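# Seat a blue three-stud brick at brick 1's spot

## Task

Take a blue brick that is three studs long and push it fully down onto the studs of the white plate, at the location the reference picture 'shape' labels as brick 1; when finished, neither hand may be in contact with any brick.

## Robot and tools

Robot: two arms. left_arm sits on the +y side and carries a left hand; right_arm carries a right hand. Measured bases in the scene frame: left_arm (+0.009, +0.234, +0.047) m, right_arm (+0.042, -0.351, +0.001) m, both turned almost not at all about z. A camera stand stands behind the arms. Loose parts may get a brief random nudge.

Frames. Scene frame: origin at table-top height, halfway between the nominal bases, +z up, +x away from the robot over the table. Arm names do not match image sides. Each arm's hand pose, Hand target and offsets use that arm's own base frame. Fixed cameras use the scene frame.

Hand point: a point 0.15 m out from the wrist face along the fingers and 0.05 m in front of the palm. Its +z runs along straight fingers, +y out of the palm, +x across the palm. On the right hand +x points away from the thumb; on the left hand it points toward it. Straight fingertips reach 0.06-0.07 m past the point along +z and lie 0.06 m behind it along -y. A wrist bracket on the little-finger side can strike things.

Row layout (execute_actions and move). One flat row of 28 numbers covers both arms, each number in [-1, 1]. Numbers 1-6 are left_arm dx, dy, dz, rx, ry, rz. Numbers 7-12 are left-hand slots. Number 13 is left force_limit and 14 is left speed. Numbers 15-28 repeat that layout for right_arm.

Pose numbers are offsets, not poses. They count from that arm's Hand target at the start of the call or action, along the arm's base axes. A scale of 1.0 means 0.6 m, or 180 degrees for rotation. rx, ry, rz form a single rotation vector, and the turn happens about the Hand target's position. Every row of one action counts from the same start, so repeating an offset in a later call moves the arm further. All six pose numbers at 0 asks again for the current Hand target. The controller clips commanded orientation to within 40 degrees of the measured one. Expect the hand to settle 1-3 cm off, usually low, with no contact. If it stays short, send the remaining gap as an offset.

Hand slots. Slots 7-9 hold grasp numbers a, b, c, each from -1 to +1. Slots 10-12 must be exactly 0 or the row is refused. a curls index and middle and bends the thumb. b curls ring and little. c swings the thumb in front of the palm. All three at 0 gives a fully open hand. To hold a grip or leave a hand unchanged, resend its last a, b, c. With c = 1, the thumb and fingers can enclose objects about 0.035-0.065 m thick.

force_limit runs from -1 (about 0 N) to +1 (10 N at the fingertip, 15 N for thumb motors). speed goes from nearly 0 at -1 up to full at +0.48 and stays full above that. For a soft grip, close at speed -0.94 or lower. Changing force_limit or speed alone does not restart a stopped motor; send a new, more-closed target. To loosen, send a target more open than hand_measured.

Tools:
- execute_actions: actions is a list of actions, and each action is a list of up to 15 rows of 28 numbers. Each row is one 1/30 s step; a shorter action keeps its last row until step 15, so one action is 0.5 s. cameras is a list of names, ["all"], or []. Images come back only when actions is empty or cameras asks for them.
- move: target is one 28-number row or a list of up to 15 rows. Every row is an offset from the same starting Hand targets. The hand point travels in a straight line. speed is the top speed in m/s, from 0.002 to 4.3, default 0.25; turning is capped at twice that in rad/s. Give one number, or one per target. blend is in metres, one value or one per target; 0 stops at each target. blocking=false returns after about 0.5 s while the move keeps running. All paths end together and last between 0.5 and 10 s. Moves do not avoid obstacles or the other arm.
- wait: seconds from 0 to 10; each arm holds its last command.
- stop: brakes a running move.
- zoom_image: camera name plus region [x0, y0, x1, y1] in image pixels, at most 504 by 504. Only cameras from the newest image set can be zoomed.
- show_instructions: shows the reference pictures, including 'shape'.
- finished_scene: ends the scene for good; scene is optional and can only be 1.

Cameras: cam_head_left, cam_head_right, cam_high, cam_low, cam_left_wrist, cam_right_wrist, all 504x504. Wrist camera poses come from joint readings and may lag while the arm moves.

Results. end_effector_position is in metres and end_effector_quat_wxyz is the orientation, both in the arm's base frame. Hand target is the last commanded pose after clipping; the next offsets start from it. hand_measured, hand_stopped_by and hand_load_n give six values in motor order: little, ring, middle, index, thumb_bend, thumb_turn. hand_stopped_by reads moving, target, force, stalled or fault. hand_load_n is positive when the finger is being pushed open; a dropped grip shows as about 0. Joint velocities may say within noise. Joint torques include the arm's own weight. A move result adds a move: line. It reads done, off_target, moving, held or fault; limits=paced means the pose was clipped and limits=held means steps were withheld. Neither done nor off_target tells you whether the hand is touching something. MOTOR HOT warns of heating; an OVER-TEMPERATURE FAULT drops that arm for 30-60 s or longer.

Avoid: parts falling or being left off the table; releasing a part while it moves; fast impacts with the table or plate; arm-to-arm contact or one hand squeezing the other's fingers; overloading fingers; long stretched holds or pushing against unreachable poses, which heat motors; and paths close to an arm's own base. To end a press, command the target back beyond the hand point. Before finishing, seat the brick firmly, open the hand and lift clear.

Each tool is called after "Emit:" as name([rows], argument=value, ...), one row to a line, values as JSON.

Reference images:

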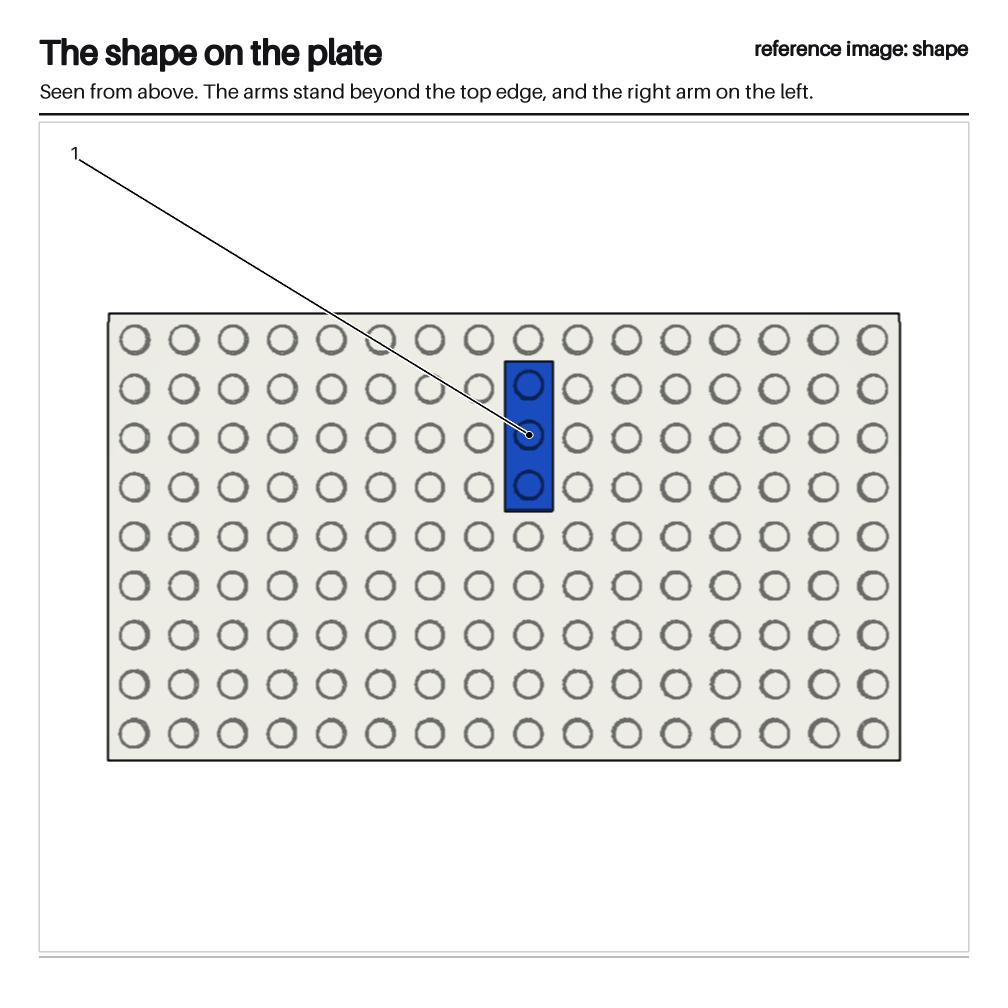

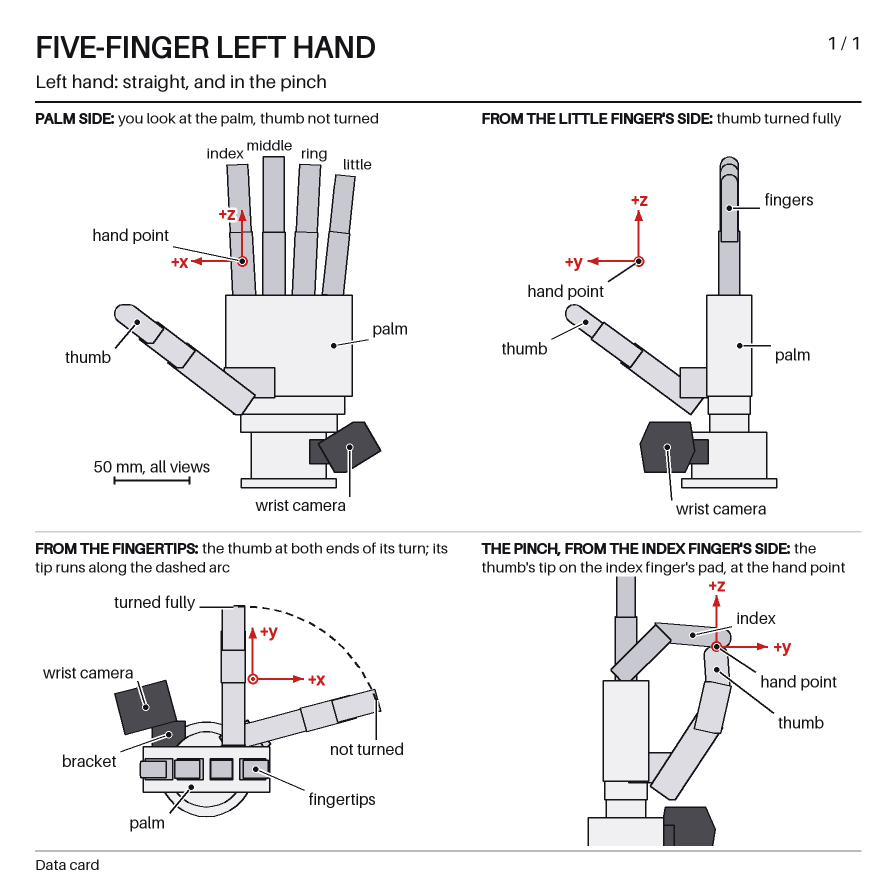

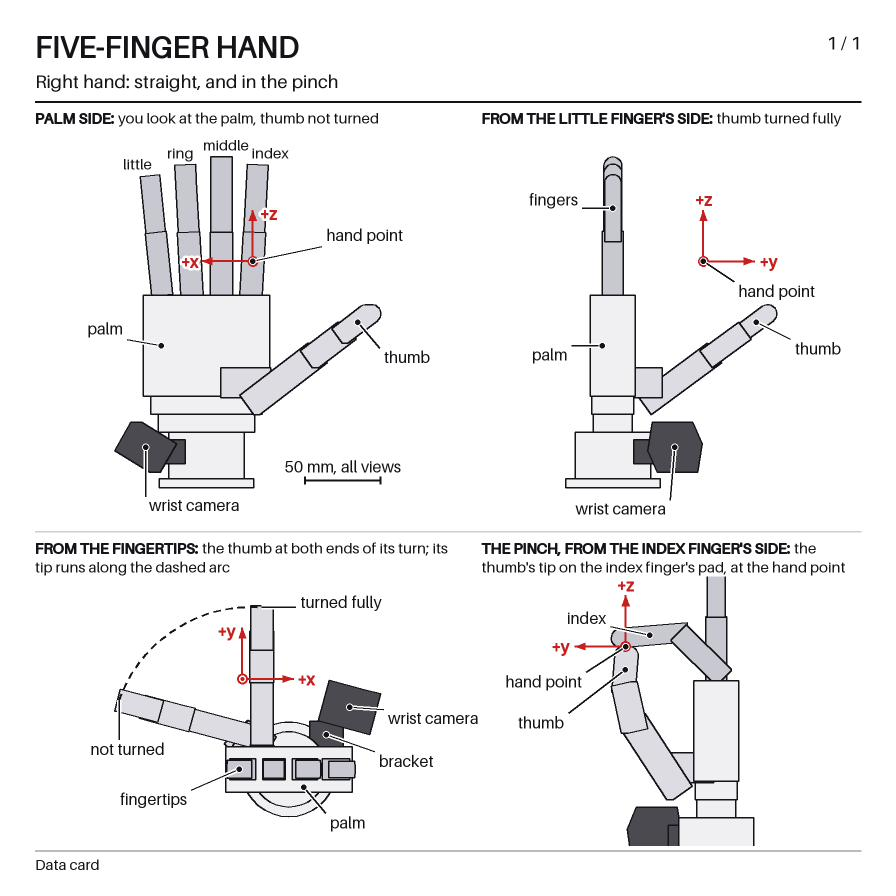

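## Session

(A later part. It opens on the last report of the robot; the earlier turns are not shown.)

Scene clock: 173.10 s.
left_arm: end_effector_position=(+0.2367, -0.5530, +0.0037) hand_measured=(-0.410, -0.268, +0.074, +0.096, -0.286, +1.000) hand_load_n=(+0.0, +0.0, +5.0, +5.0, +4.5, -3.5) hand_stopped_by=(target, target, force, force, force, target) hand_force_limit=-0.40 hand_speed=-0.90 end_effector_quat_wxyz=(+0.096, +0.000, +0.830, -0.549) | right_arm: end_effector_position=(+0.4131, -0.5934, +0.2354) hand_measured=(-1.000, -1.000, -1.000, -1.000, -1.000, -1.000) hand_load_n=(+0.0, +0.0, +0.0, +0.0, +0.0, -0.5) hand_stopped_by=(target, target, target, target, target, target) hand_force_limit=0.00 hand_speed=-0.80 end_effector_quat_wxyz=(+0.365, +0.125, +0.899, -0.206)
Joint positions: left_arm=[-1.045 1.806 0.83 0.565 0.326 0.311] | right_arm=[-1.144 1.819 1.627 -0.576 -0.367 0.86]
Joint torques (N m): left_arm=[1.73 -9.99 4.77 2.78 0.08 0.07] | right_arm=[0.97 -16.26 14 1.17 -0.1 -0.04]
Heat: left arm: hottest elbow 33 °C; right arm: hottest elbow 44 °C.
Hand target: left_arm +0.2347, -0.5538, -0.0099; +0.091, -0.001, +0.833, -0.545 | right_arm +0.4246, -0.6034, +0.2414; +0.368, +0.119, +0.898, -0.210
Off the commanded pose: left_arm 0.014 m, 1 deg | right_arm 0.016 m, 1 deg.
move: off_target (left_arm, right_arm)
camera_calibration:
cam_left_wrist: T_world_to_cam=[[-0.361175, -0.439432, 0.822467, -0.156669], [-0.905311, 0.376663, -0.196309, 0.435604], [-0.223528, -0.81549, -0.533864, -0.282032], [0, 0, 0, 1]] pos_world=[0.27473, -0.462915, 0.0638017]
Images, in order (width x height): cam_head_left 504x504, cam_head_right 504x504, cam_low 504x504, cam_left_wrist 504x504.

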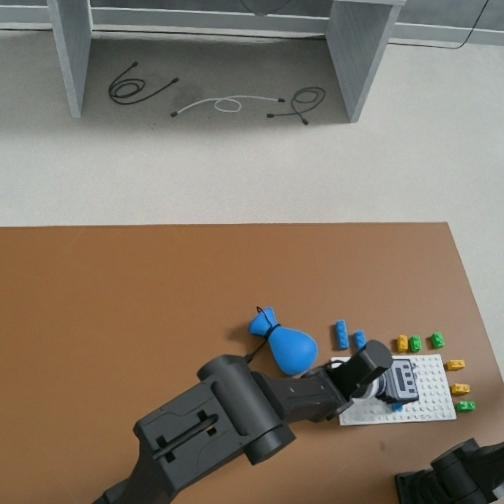

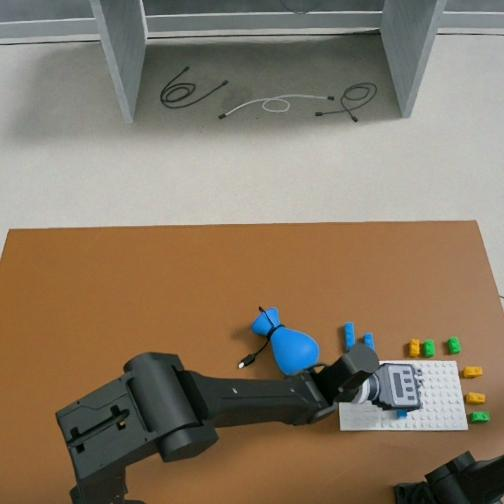

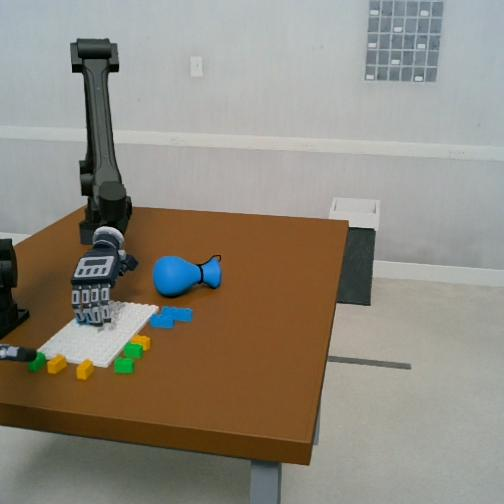

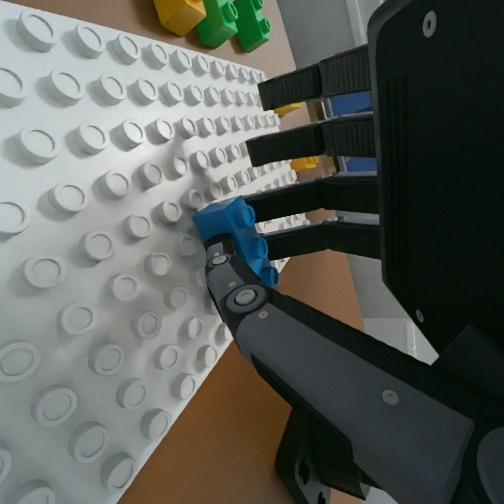

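Emit:
execute_actions([
  [[-0.04,0.03,0.0133,0,0,0,0.70,0.33,1,0,0,0,-0.4,-0.9,0,0,0,0,0,0,0,0,0,0,0,0,0,-0.8],[-0.04,0.03,0.0133,0,0,0,0.70,0.33,1,0,0,0,-0.4,-0.9,0,0,0,0,0,0,0,0,0,0,0,0,0,-0.8],[-0.04,0.03,0.0133,0,0,0,0.70,0.33,1,0,0,0,-0.4,-0.9,0,0,0,0,0,0,0,0,0,0,0,0,0,-0.8],[-0.04,0.03,0.0133,0,0,0,0.70,0.33,1,0,0,0,-0.4,-0.9,0,0,0,0,0,0,0,0,0,0,0,0,0,-0.8],[0,0.005,0.0133,0,0,0,0.70,0.33,1,0,0,0,-0.4,-0.9,0,0,0,0,0,0,0,0,0,0,0,0,0,-0.8]],
], cameras=["cam_head_left","cam_head_right","cam_low","cam_left_wrist"])

Emit:
zoom_image(camera="cam_left_wrist", region=[145, 150, 295, 300])

Emit:
zoom_image(camera="cam_head_right", region=[392, 404, 416, 428])

Emit:
zoom_image(camera="cam_low", region=[66, 300, 106, 340])

Scene clock: 176.93 s.
left_arm: end_effector_position=(+0.2298, -0.5459, +0.0035) hand_measured=(-0.410, -0.268, +0.074, +0.094, -0.286, +1.000) hand_load_n=(+0.0, +0.0, +4.5, +5.0, +4.5, -3.0) hand_stopped_by=(target, target, force, force, force, target) hand_force_limit=-0.40 hand_speed=-0.90 end_effector_quat_wxyz=(+0.095, +0.001, +0.830, -0.550) | right_arm: end_effector_position=(+0.4131, -0.5934, +0.2354) hand_measured=(-1.000, -1.000, -1.000, -1.000, -1.000, -1.000) hand_load_n=(+0.0, +0.0, +0.0, +0.0, +0.0, -0.5) hand_stopped_by=(target, target, target, target, target, target) hand_force_limit=0.00 hand_speed=-0.80 end_effector_quat_wxyz=(+0.365, +0.125, +0.899, -0.206)
Joint positions: left_arm=[-1.049 1.791 0.802 0.581 0.326 0.31] | right_arm=[-1.144 1.819 1.627 -0.576 -0.367 0.86]
Joint torques (N m): left_arm=[1.96 -10.11 6.24 1.48 0.17 0.11] | right_arm=[0.85 -16.09 14.04 1.18 -0.11 -0.03]
Heat: left arm: hottest elbow 33 °C; right arm: hottest elbow 44 °C.
Hand target: left_arm +0.2345, -0.5508, -0.0021; +0.091, -0.001, +0.833, -0.545 | right_arm +0.4246, -0.6034, +0.2414; +0.368, +0.119, +0.898, -0.210
Off the commanded pose: left_arm 0.009 m, 1 deg | right_arm 0.016 m, 1 deg.
Step readings (end_effector_position of left_arm | right_arm):
0: (+0.2367, -0.5530, +0.0037) | (+0.4131, -0.5934, +0.2354)
1: (+0.2367, -0.5531, +0.0037) | (+0.4131, -0.5934, +0.2354)
2: (+0.2364, -0.5522, +0.0030) | (+0.4131, -0.5934, +0.2354)
4: (+0.2348, -0.5494, +0.0027) | (+0.4131, -0.5934, +0.2354)
8: (+0.2314, -0.5461, +0.0039) | (+0.4131, -0.5934, +0.2354)
15: (+0.2298, -0.5459, +0.0035) | (+0.4131, -0.5934, +0.2354)
camera_calibration:
cam_left_wrist: T_world_to_cam=[[-0.36236, -0.436315, 0.823605, -0.153936], [-0.904069, 0.379395, -0.196772, 0.427816], [-0.226617, -0.815898, -0.531936, -0.277408], [0, 0, 0, 1]] pos_world=[0.26813, -0.455813, 0.063402]
Images, in order (width x height): cam_head_left 504x504, cam_head_right 504x504, cam_low 504x504, cam_left_wrist 504x504.

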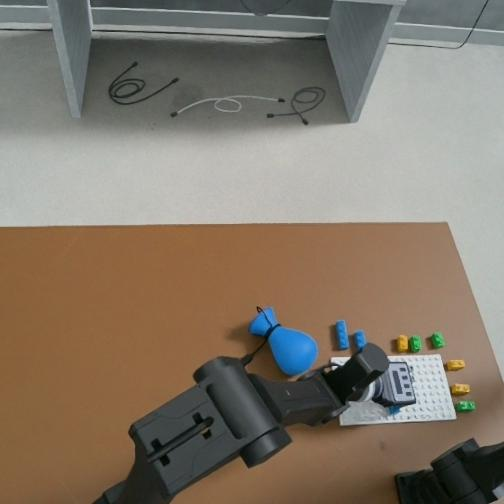

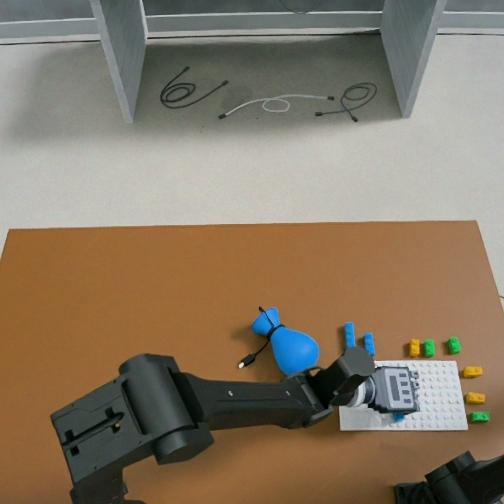

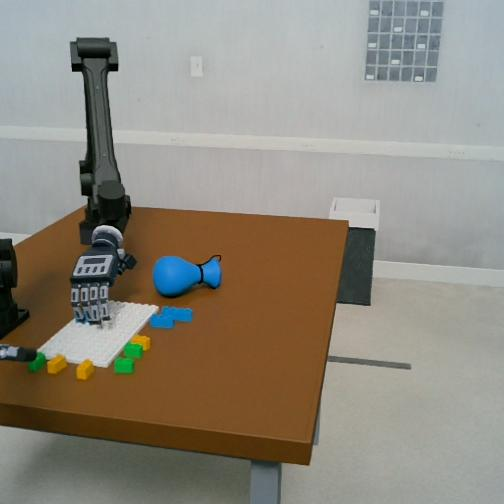

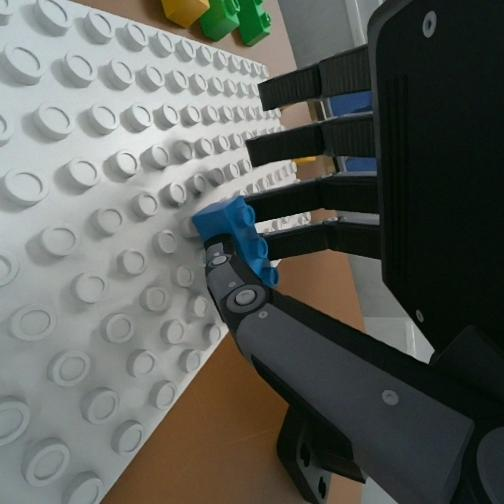

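Scaled by 3.360 from the camera's 504x504 image, which has a finer 720x720 frame.

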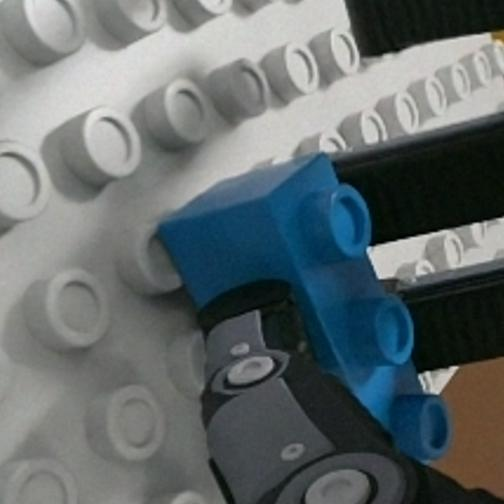

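Scaled by 21.000 from the camera's 504x504 image, which has a finer 720x720 frame.

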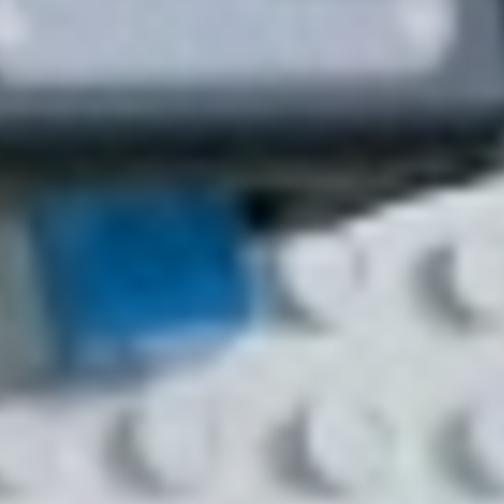

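Scaled by 12.600 from the camera's 504x504 image, which has a finer 720x720 frame.

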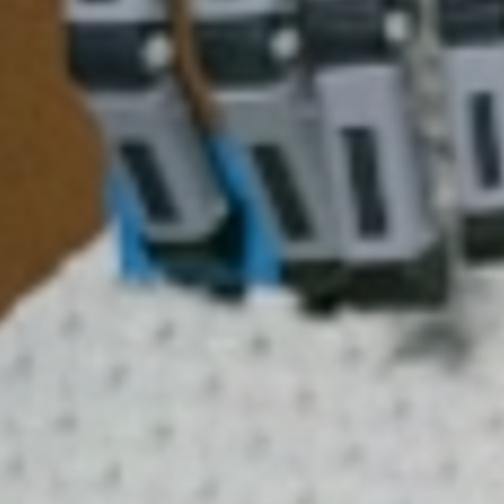

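Emit:
move(target=[0.026,-0.045,0.087,0,0,0,0.70,0.33,1,0,0,0,-0.4,-0.9,0,0,0,0,0,0,0,0,0,0,0,0,0,-0.8], speed=0.1)

Scene clock: 179.97 s.
left_arm: end_effector_position=(+0.2413, -0.5667, +0.0348) hand_measured=(-0.410, -0.268, +0.074, +0.094, -0.286, +1.000) hand_load_n=(+0.0, +0.0, +4.5, +5.0, +5.0, -3.0) hand_stopped_by=(target, target, force, force, force, target) hand_force_limit=-0.40 hand_speed=-0.90 end_effector_quat_wxyz=(+0.086, -0.002, +0.840, -0.537) | right_arm: end_effector_position=(+0.4131, -0.5934, +0.2354) hand_measured=(-1.000, -1.000, -1.000, -1.000, -1.000, -1.000) hand_load_n=(+0.0, +0.0, +0.0, +0.0, +0.0, +0.0) hand_stopped_by=(target, target, target, target, target, target) hand_force_limit=0.00 hand_speed=-0.80 end_effector_quat_wxyz=(+0.365, +0.125, +0.899, -0.206)
Joint positions: left_arm=[-1.049 1.753 0.909 0.397 0.328 0.31] | right_arm=[-1.144 1.819 1.627 -0.576 -0.367 0.86]
Joint torques (N m): left_arm=[2.02 -13.22 7.69 1.73 0.11 0.06] | right_arm=[0.79 -16.21 14.01 1.16 -0.1 -0.04]
Heat: left arm: hottest elbow 33 °C; right arm: hottest elbow 44 °C.
Hand target: left_arm +0.2502, -0.5778, +0.0502; +0.091, -0.001, +0.833, -0.545 | right_arm +0.4246, -0.6034, +0.2414; +0.368, +0.119, +0.898, -0.210
Off the commanded pose: left_arm 0.021 m, 1 deg | right_arm 0.016 m, 1 deg.
move: off_target (left_arm, right_arm)

Emit:
move(target=[0.025,0.0,0.0,0,0,0,0.70,0.33,1,0,0,0,-0.4,-0.9,0,0,0,0,0,0,0,0,0,0,0,0,0,-0.8], speed=0.1)

Scene clock: 181.70 s.
left_arm: end_effector_position=(+0.2492, -0.5693, +0.0418) hand_measured=(-0.410, -0.268, +0.074, +0.094, -0.286, +1.000) hand_load_n=(+0.0, +0.0, +4.5, +5.0, +5.0, -2.5) hand_stopped_by=(target, target, force, force, force, target) hand_force_limit=-0.40 hand_speed=-0.90 end_effector_quat_wxyz=(+0.083, -0.002, +0.837, -0.541) | right_arm: end_effector_position=(+0.4131, -0.5934, +0.2354) hand_measured=(-1.000, -1.000, -1.000, -1.000, -1.000, -1.000) hand_load_n=(+0.0, +0.0, +0.0, +0.0, +0.0, +0.0) hand_stopped_by=(target, target, target, target, target, target) hand_force_limit=0.00 hand_speed=-0.80 end_effector_quat_wxyz=(+0.365, +0.125, +0.899, -0.206)
Joint positions: left_arm=[-1.033 1.753 0.928 0.384 0.35 0.31] | right_arm=[-1.144 1.819 1.627 -0.576 -0.367 0.86]
Joint torques (N m): left_arm=[3.19 -11.99 8.08 1.62 0.18 0.2] | right_arm=[0.97 -16.26 14.01 1.22 -0.1 -0.04]
Heat: left arm: hottest elbow 33 °C; right arm: hottest elbow 44 °C.
Hand target: left_arm +0.2652, -0.5778, +0.0502; +0.091, -0.001, +0.833, -0.545 | right_arm +0.4246, -0.6034, +0.2414; +0.368, +0.119, +0.898, -0.210
Off the commanded pose: left_arm 0.020 m, 1 deg | right_arm 0.016 m, 1 deg.
move: off_target (left_arm, right_arm)

Emit:
move(target=[-0.0648,0.0367,-0.068,0,0,0,0.70,0.33,1,0,0,0,-0.4,-0.9,0,0,0,0,0,0,0,0,0,0,0,0,0,-0.8], speed=0.08)

Scene clock: 183.60 s.
left_arm: end_effector_position=(+0.2340, -0.5520, +0.0179) hand_measured=(-0.410, -0.268, +0.074, +0.094, -0.286, +1.000) hand_load_n=(+0.0, +0.0, +5.0, +5.0, +5.5, -2.5) hand_stopped_by=(target, target, force, force, force, target) hand_force_limit=-0.40 hand_speed=-0.90 end_effector_quat_wxyz=(+0.097, -0.002, +0.833, -0.545) | right_arm: end_effector_position=(+0.4131, -0.5934, +0.2354) hand_measured=(-1.000, -1.000, -1.000, -1.000, -1.000, -1.000) hand_load_n=(+0.0, +0.0, +0.0, +0.0, +0.0, +0.0) hand_stopped_by=(target, target, target, target, target, target) hand_force_limit=0.00 hand_speed=-0.80 end_effector_quat_wxyz=(+0.365, +0.125, +0.899, -0.206)
Joint positions: left_arm=[-1.051 1.763 0.833 0.51 0.314 0.31] | right_arm=[-1.144 1.819 1.627 -0.576 -0.367 0.86]
Joint torques (N m): left_arm=[-0.03 -10.75 4.77 3.07 -0.12 0.01] | right_arm=[0.97 -16.21 14.01 1.18 -0.09 -0.02]
Heat: left arm: hottest elbow 34 °C; right arm: hottest elbow 44 °C.
Hand target: left_arm +0.2263, -0.5557, +0.0093; +0.091, -0.001, +0.833, -0.545 | right_arm +0.4246, -0.6034, +0.2414; +0.368, +0.119, +0.898, -0.210
Off the commanded pose: left_arm 0.012 m, 1 deg | right_arm 0.016 m, 1 deg.
move: off_target (left_arm, right_arm)

Emit:
wait(seconds=0, cameras=["cam_head_left","cam_head_right","cam_low","cam_left_wrist"])

Emit:
zoom_image(camera="cam_left_wrist", region=[145, 150, 295, 300])

Emit:
zoom_image(camera="cam_head_right", region=[392, 404, 416, 428])

Emit:
zoom_image(camera="cam_head_left", region=[387, 398, 411, 422])

Scene clock: 184.43 s.
left_arm: end_effector_position=(+0.2340, -0.5520, +0.0179) hand_measured=(-0.410, -0.268, +0.074, +0.094, -0.286, +1.000) hand_load_n=(+0.0, +0.0, +4.5, +5.0, +5.0, -2.5) hand_stopped_by=(target, target, force, force, force, target) hand_force_limit=-0.40 hand_speed=-0.90 end_effector_quat_wxyz=(+0.097, -0.002, +0.833, -0.545) | right_arm: end_effector_position=(+0.4131, -0.5934, +0.2354) hand_measured=(-1.000, -1.000, -1.000, -1.000, -1.000, -1.000) hand_load_n=(+0.0, +0.0, +0.5, +0.0, -0.5, +0.0) hand_stopped_by=(target, target, target, target, target, target) hand_force_limit=0.00 hand_speed=-0.80 end_effector_quat_wxyz=(+0.365, +0.125, +0.899, -0.206)
Joint positions: left_arm=[-1.051 1.763 0.833 0.51 0.314 0.31] | right_arm=[-1.144 1.819 1.627 -0.576 -0.367 0.86]
Joint torques (N m): left_arm=[0.44 -10.7 4.59 2.99 -0.13 -0.02] | right_arm=[0.79 -16.26 14.04 1.2 -0.1 -0.04]
Heat: left arm: hottest elbow 34 °C; right arm: hottest elbow 44 °C.
Hand target: left_arm +0.2263, -0.5557, +0.0093; +0.091, -0.001, +0.833, -0.545 | right_arm +0.4246, -0.6034, +0.2414; +0.368, +0.119, +0.898, -0.210
Off the commanded pose: left_arm 0.012 m, 1 deg | right_arm 0.016 m, 1 deg.
camera_calibration:
cam_left_wrist: T_world_to_cam=[[-0.357466, -0.449476, 0.818651, -0.175261], [-0.907525, 0.374126, -0.190862, 0.434631], [-0.22049, -0.811173, -0.541648, -0.272375], [0, 0, 0, 1]] pos_world=[0.271732, -0.462325, 0.0789007]
Images, in order (width x height): cam_head_left 504x504, cam_head_right 504x504, cam_low 504x504, cam_left_wrist 504x504.

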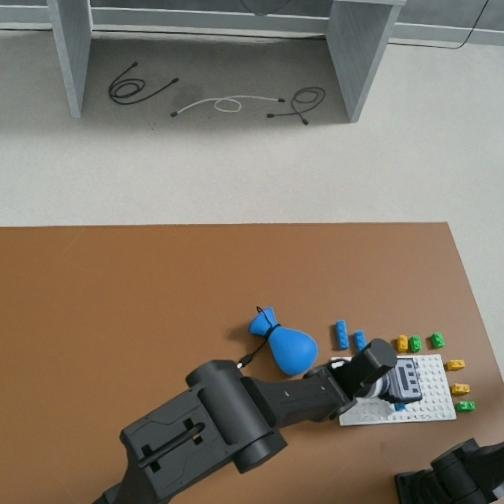

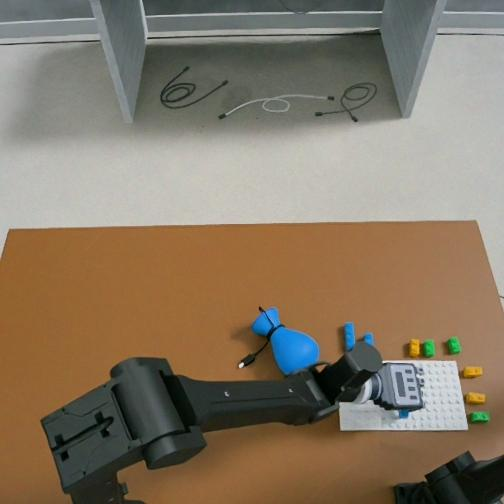

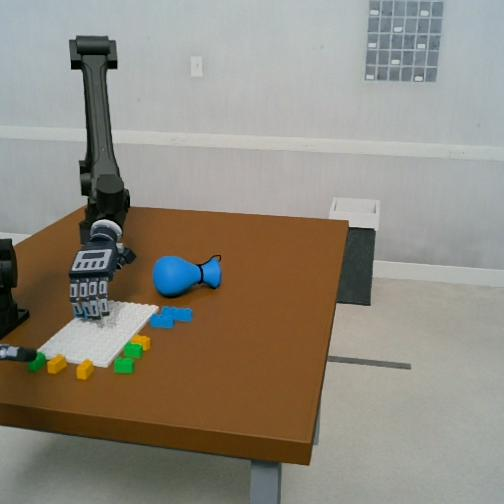

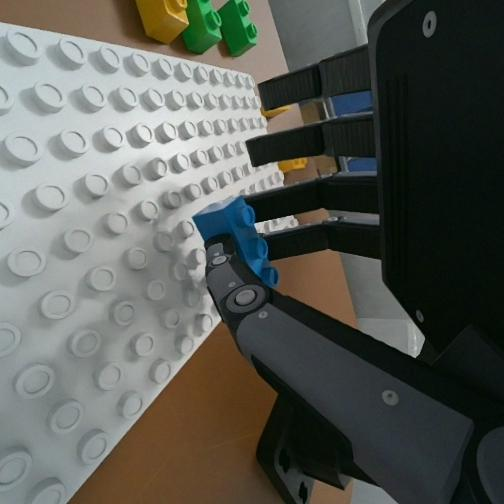

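Scaled by 3.360 from the camera's 504x504 image, which has a finer 720x720 frame.

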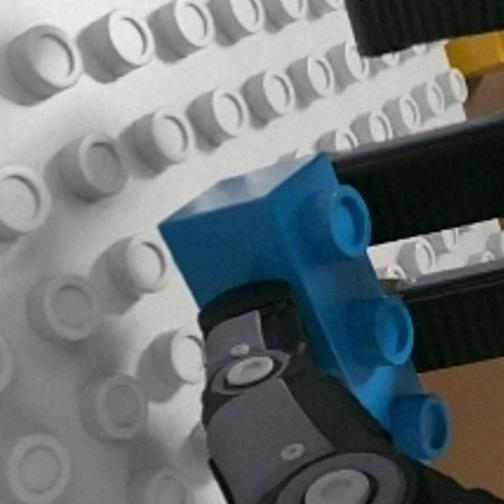

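Scaled by 21.000 from the camera's 504x504 image, which has a finer 720x720 frame.

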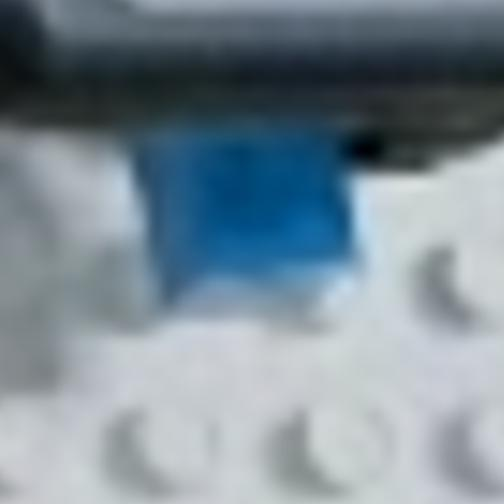

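Scaled by 21.000 from the camera's 504x504 image, which has a finer 720x720 frame.

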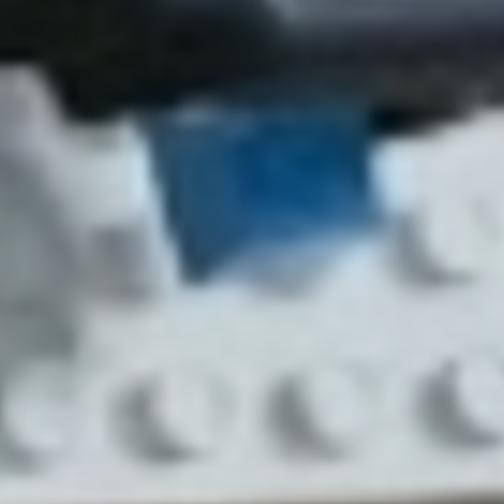

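Emit:
move(target=[0.0,0.001,-0.016,0,0,0,0.70,0.33,1,0,0,0,-0.4,-0.9,0,0,0,0,0,0,0,0,0,0,0,0,0,-0.8], speed=0.04, cameras=["cam_head_left","cam_head_right","cam_low","cam_left_wrist"])

Emit:
zoom_image(camera="cam_left_wrist", region=[145, 150, 295, 300])

Emit:
zoom_image(camera="cam_head_right", region=[392, 404, 416, 428])

Emit:
zoom_image(camera="cam_head_left", region=[387, 398, 411, 422])

Scene clock: 186.87 s.
left_arm: end_effector_position=(+0.2340, -0.5520, +0.0087) hand_measured=(-0.410, -0.268, +0.074, +0.094, -0.286, +1.000) hand_load_n=(+0.0, -0.5, +4.5, +5.0, +5.5, -3.0) hand_stopped_by=(target, target, force, force, force, target) hand_force_limit=-0.40 hand_speed=-0.90 end_effector_quat_wxyz=(+0.097, -0.002, +0.833, -0.545) | right_arm: end_effector_position=(+0.4131, -0.5934, +0.2354) hand_measured=(-1.000, -1.000, -1.000, -1.000, -1.000, -1.000) hand_load_n=(+0.0, +0.0, +0.0, -0.5, +0.0, +0.0) hand_stopped_by=(target, target, target, target, target, target) hand_force_limit=0.00 hand_speed=-0.80 end_effector_quat_wxyz=(+0.365, +0.125, +0.899, -0.206)
Joint positions: left_arm=[-1.051 1.786 0.829 0.538 0.314 0.31] | right_arm=[-1.144 1.819 1.627 -0.576 -0.367 0.86]
Joint torques (N m): left_arm=[0.85 -10.75 4.48 3.15 -0.11 0.03] | right_arm=[0.62 -16.32 14.02 1.17 -0.11 -0.04]
Heat: left arm: hottest elbow 34 °C; right arm: hottest elbow 44 °C.
Hand target: left_arm +0.2263, -0.5552, -0.0001; +0.091, -0.001, +0.833, -0.545 | right_arm +0.4246, -0.6034, +0.2414; +0.368, +0.119, +0.898, -0.210
Off the commanded pose: left_arm 0.012 m, 1 deg | right_arm 0.016 m, 1 deg.
move: off_target (left_arm, right_arm)
camera_calibration:
cam_left_wrist: T_world_to_cam=[[-0.357773, -0.448928, 0.818818, -0.167313], [-0.907455, 0.373993, -0.191455, 0.432688], [-0.220283, -0.811538, -0.541186, -0.27761], [0, 0, 0, 1]] pos_world=[0.271632, -0.462225, 0.0696007]
Images, in order (width x height): cam_head_left 504x504, cam_head_right 504x504, cam_low 504x504, cam_left_wrist 504x504.

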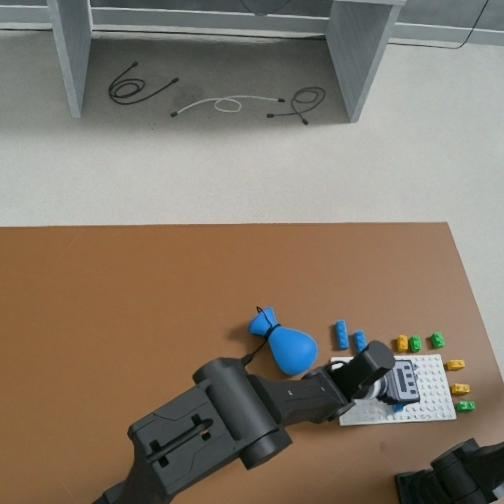

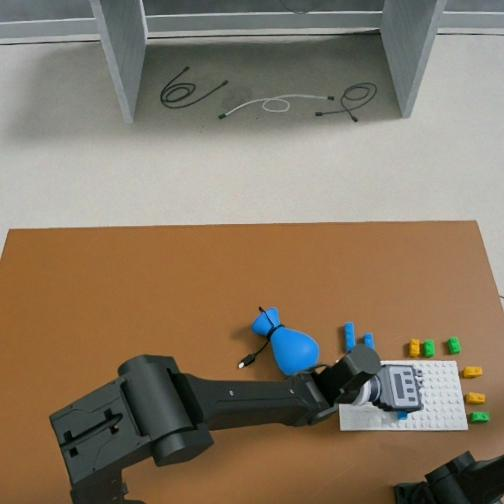

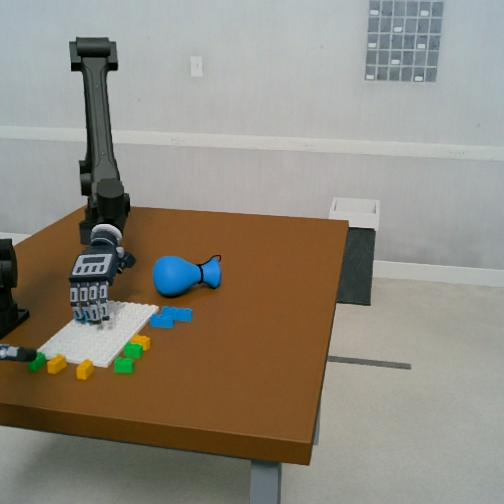

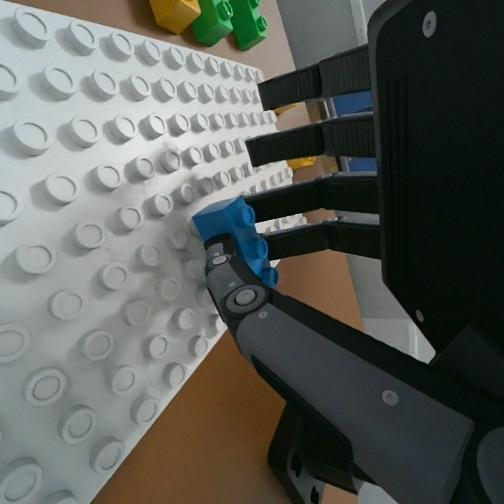

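Scaled by 3.360 from the camera's 504x504 image, which has a finer 720x720 frame.

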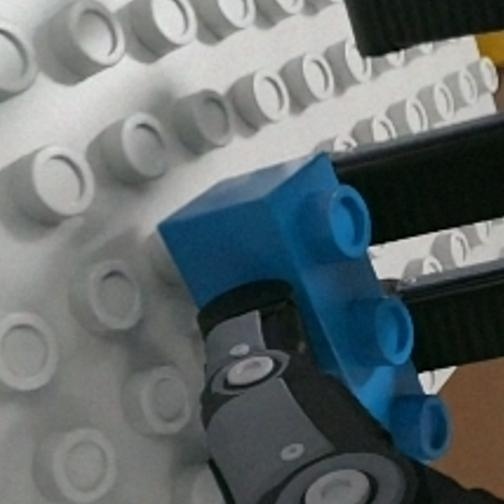

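Scaled by 21.000 from the camera's 504x504 image, which has a finer 720x720 frame.

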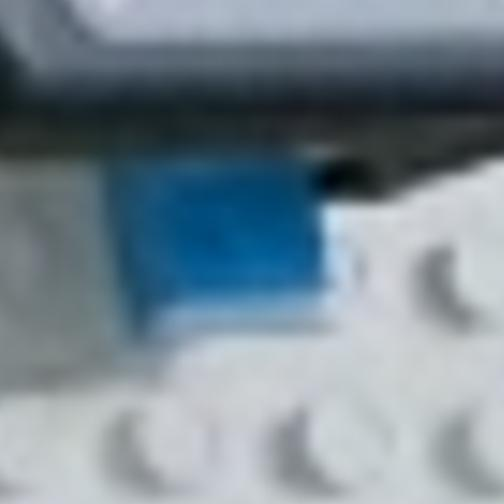

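Scaled by 21.000 from the camera's 504x504 image, which has a finer 720x720 frame.

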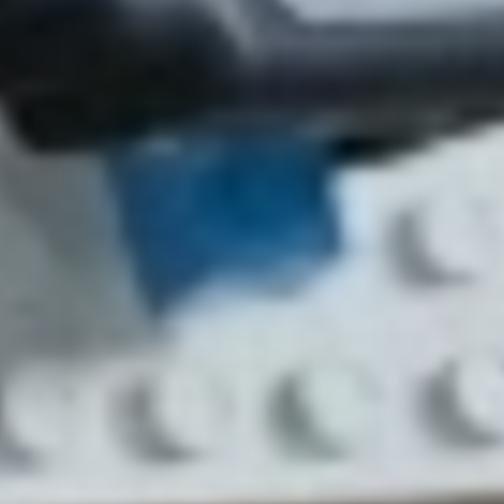

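Emit:
move([
  [0.0695,-0.038,0.0835,0,0,0,0.70,0.33,1,0,0,0,-0.4,-0.9,0,0,0,0,0,0,0,0,0,0,0,0,0,-0.8],
  [0.0023,0.0027,0.0157,0,0,0,0.70,0.33,1,0,0,0,-0.4,-0.9,0,0,0,0,0,0,0,0,0,0,0,0,0,-0.8],
  [0.0023,0.0035,-0.004,0,0,0,0.70,0.33,1,0,0,0,-0.4,-0.9,0,0,0,0,0,0,0,0,0,0,0,0,0,-0.8],
], speed=[0.1,0.08,0.04], cameras=["cam_head_left","cam_head_right","cam_low","cam_left_wrist"])

Emit:
zoom_image(camera="cam_left_wrist", region=[145, 150, 295, 300])

Emit:
zoom_image(camera="cam_head_right", region=[392, 404, 416, 428])

Emit:
zoom_image(camera="cam_head_left", region=[387, 398, 411, 422])

Scene clock: 192.47 s.
left_arm: end_effector_position=(+0.2349, -0.5497, +0.0056) hand_measured=(-0.410, -0.268, +0.074, +0.094, -0.286, +1.000) hand_load_n=(+0.0, +0.0, +4.5, +5.0, +5.5, -3.0) hand_stopped_by=(target, target, force, force, force, target) hand_force_limit=-0.40 hand_speed=-0.90 end_effector_quat_wxyz=(+0.096, -0.003, +0.833, -0.545) | right_arm: end_effector_position=(+0.4131, -0.5934, +0.2354) hand_measured=(-1.000, -1.000, -1.000, -1.000, -1.000, -1.000) hand_load_n=(+0.0, +0.0, +0.0, +0.0, +0.0, +0.0) hand_stopped_by=(target, target, target, target, target, target) hand_force_limit=0.00 hand_speed=-0.80 end_effector_quat_wxyz=(+0.365, +0.125, +0.899, -0.206)
Joint positions: left_arm=[-1.047 1.791 0.825 0.545 0.318 0.31] | right_arm=[-1.144 1.819 1.627 -0.576 -0.367 0.86]
Joint torques (N m): left_arm=[0.62 -11.05 4.56 3.26 -0.12 0] | right_arm=[0.5 -16.15 14.01 1.13 -0.1 -0.03]
Heat: left arm: hottest elbow 34 °C; right arm: hottest elbow 44 °C.
Hand target: left_arm +0.2277, -0.5531, -0.0026; +0.091, -0.001, +0.833, -0.545 | right_arm +0.4246, -0.6034, +0.2414; +0.368, +0.119, +0.898, -0.210
Off the commanded pose: left_arm 0.011 m, 1 deg | right_arm 0.016 m, 1 deg.
move: off_target (left_arm, right_arm)
camera_calibration:
cam_left_wrist: T_world_to_cam=[[-0.35551, -0.449705, 0.819377, -0.164441], [-0.908085, 0.373787, -0.18885, 0.432086], [-0.221346, -0.811202, -0.541256, -0.276833], [0, 0, 0, 1]] pos_world=[0.272634, -0.460026, 0.0665008]
Images, in order (width x height): cam_head_left 504x504, cam_head_right 504x504, cam_low 504x504, cam_left_wrist 504x504.

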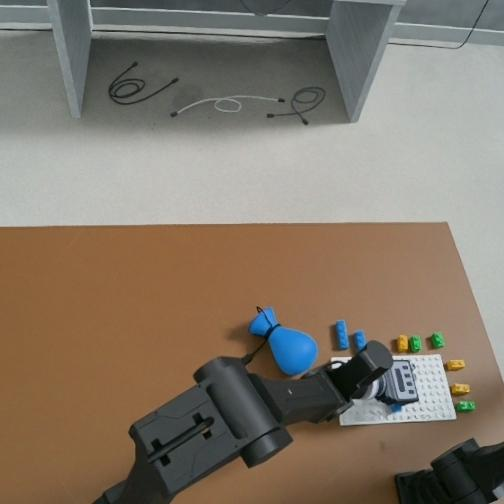

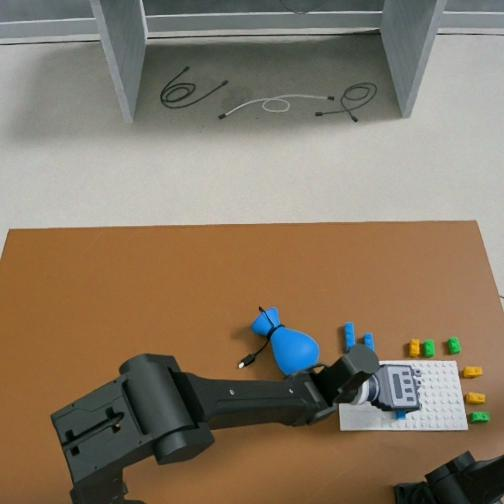

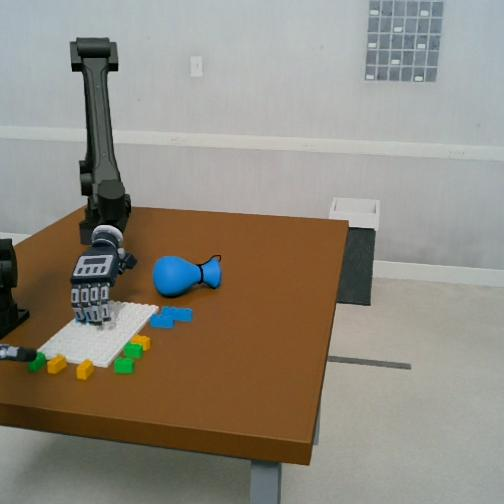

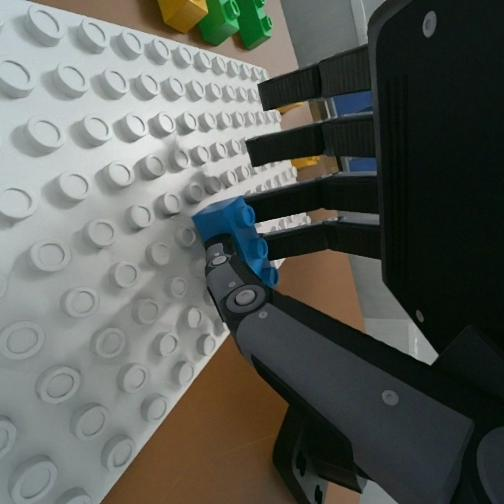

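Scaled by 3.360 from the camera's 504x504 image, which has a finer 720x720 frame.

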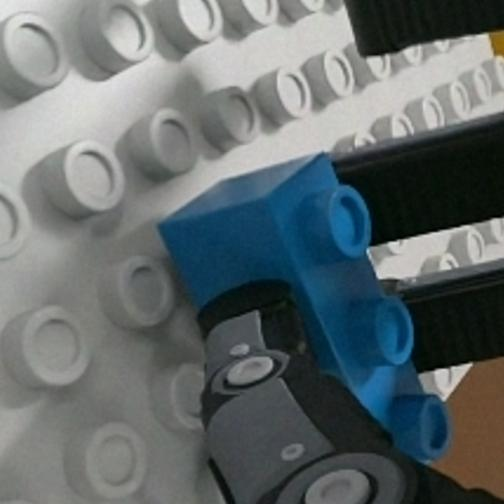

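Scaled by 21.000 from the camera's 504x504 image, which has a finer 720x720 frame.

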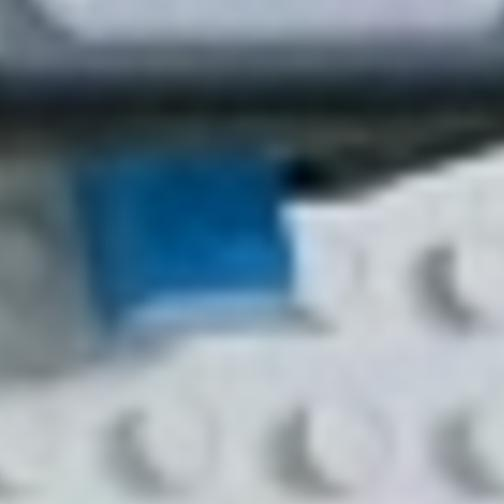

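Scaled by 21.000 from the camera's 504x504 image, which has a finer 720x720 frame.

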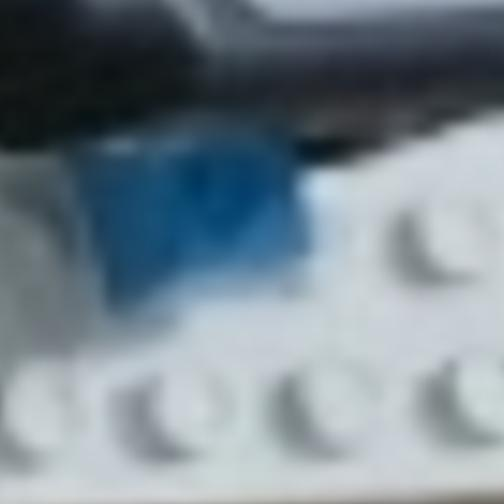

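Emit:
move(target=[0.0,0.005,-0.014,0,0,0,0.70,0.33,1,0,0,0,-0.4,-0.9,0,0,0,0,0,0,0,0,0,0,0,0,0,-0.8], speed=0.04, cameras=["cam_head_left","cam_head_right","cam_low","cam_left_wrist"])

Emit:
zoom_image(camera="cam_left_wrist", region=[145, 150, 295, 300])

Emit:
zoom_image(camera="cam_head_right", region=[392, 404, 416, 428])

Emit:
zoom_image(camera="cam_low", region=[66, 300, 106, 340])

Scene clock: 195.37 s.
left_arm: end_effector_position=(+0.2351, -0.5501, +0.0033) hand_measured=(-0.410, -0.268, +0.074, +0.094, -0.286, +1.000) hand_load_n=(+0.0, +0.0, +4.5, +4.5, +5.0, -2.5) hand_stopped_by=(target, target, force, force, force, target) hand_force_limit=-0.40 hand_speed=-0.90 end_effector_quat_wxyz=(+0.098, -0.002, +0.830, -0.549) | right_arm: end_effector_position=(+0.4131, -0.5934, +0.2354) hand_measured=(-1.000, -1.000, -1.000, -1.000, -1.000, -1.000) hand_load_n=(+0.0, +0.0, +0.0, +0.0, +0.0, -0.5) hand_stopped_by=(target, target, target, target, target, target) hand_force_limit=0.00 hand_speed=-0.80 end_effector_quat_wxyz=(+0.365, +0.125, +0.899, -0.206)
Joint positions: left_arm=[-1.047 1.801 0.818 0.575 0.318 0.31] | right_arm=[-1.144 1.819 1.627 -0.576 -0.367 0.86]
Joint torques (N m): left_arm=[1.14 -9.76 4.05 2.97 0.01 0.03] | right_arm=[0.85 -16.15 13.96 1.22 -0.1 -0.03]
Heat: left arm: hottest elbow 33 °C; right arm: hottest elbow 45 °C.
Hand target: left_arm +0.2277, -0.5500, -0.0110; +0.091, -0.001, +0.833, -0.545 | right_arm +0.4246, -0.6034, +0.2414; +0.368, +0.119, +0.898, -0.210
Off the commanded pose: left_arm 0.016 m, 1 deg | right_arm 0.016 m, 1 deg.
move: off_target (left_arm, right_arm)
camera_calibration:
cam_left_wrist: T_world_to_cam=[[-0.360803, -0.440442, 0.82209, -0.15627], [-0.906826, 0.371631, -0.198888, 0.430589], [-0.217915, -0.817253, -0.53349, -0.282491], [0, 0, 0, 1]] pos_world=[0.272528, -0.459714, 0.0634017]
Images, in order (width x height): cam_head_left 504x504, cam_head_right 504x504, cam_low 504x504, cam_left_wrist 504x504.

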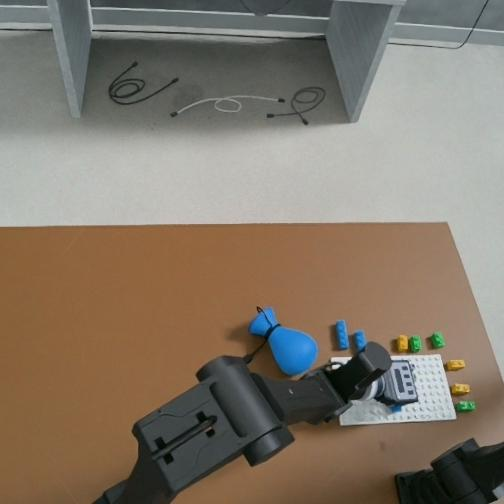

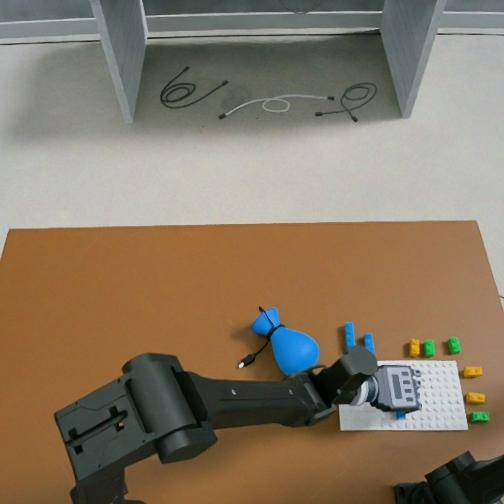

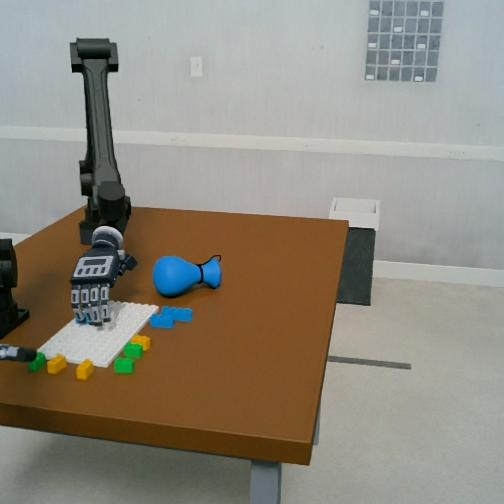

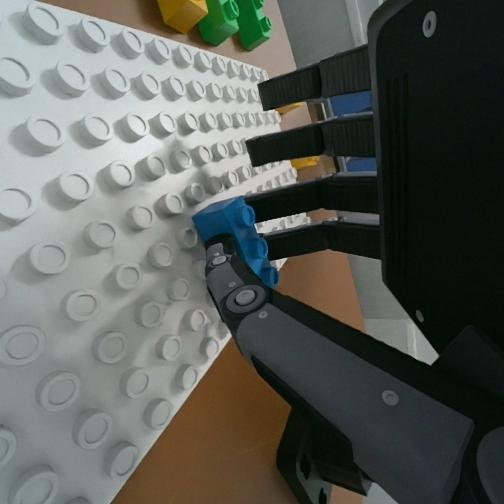

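Scaled by 3.360 from the camera's 504x504 image, which has a finer 720x720 frame.

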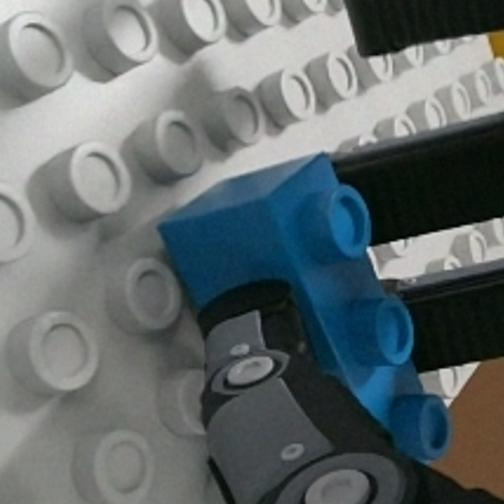

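Scaled by 21.000 from the camera's 504x504 image, which has a finer 720x720 frame.

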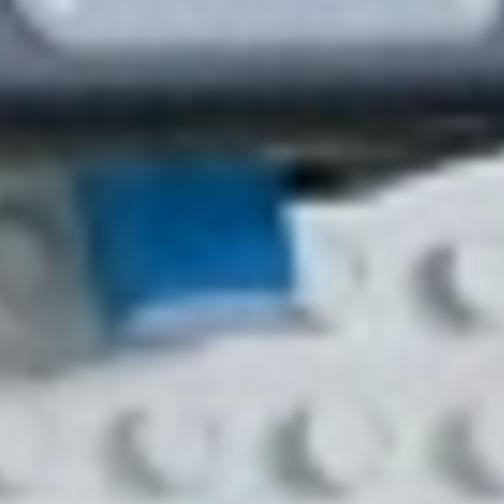

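Scaled by 12.600 from the camera's 504x504 image, which has a finer 720x720 frame.

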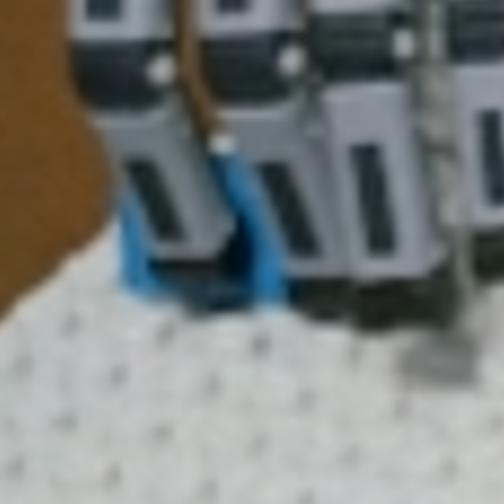

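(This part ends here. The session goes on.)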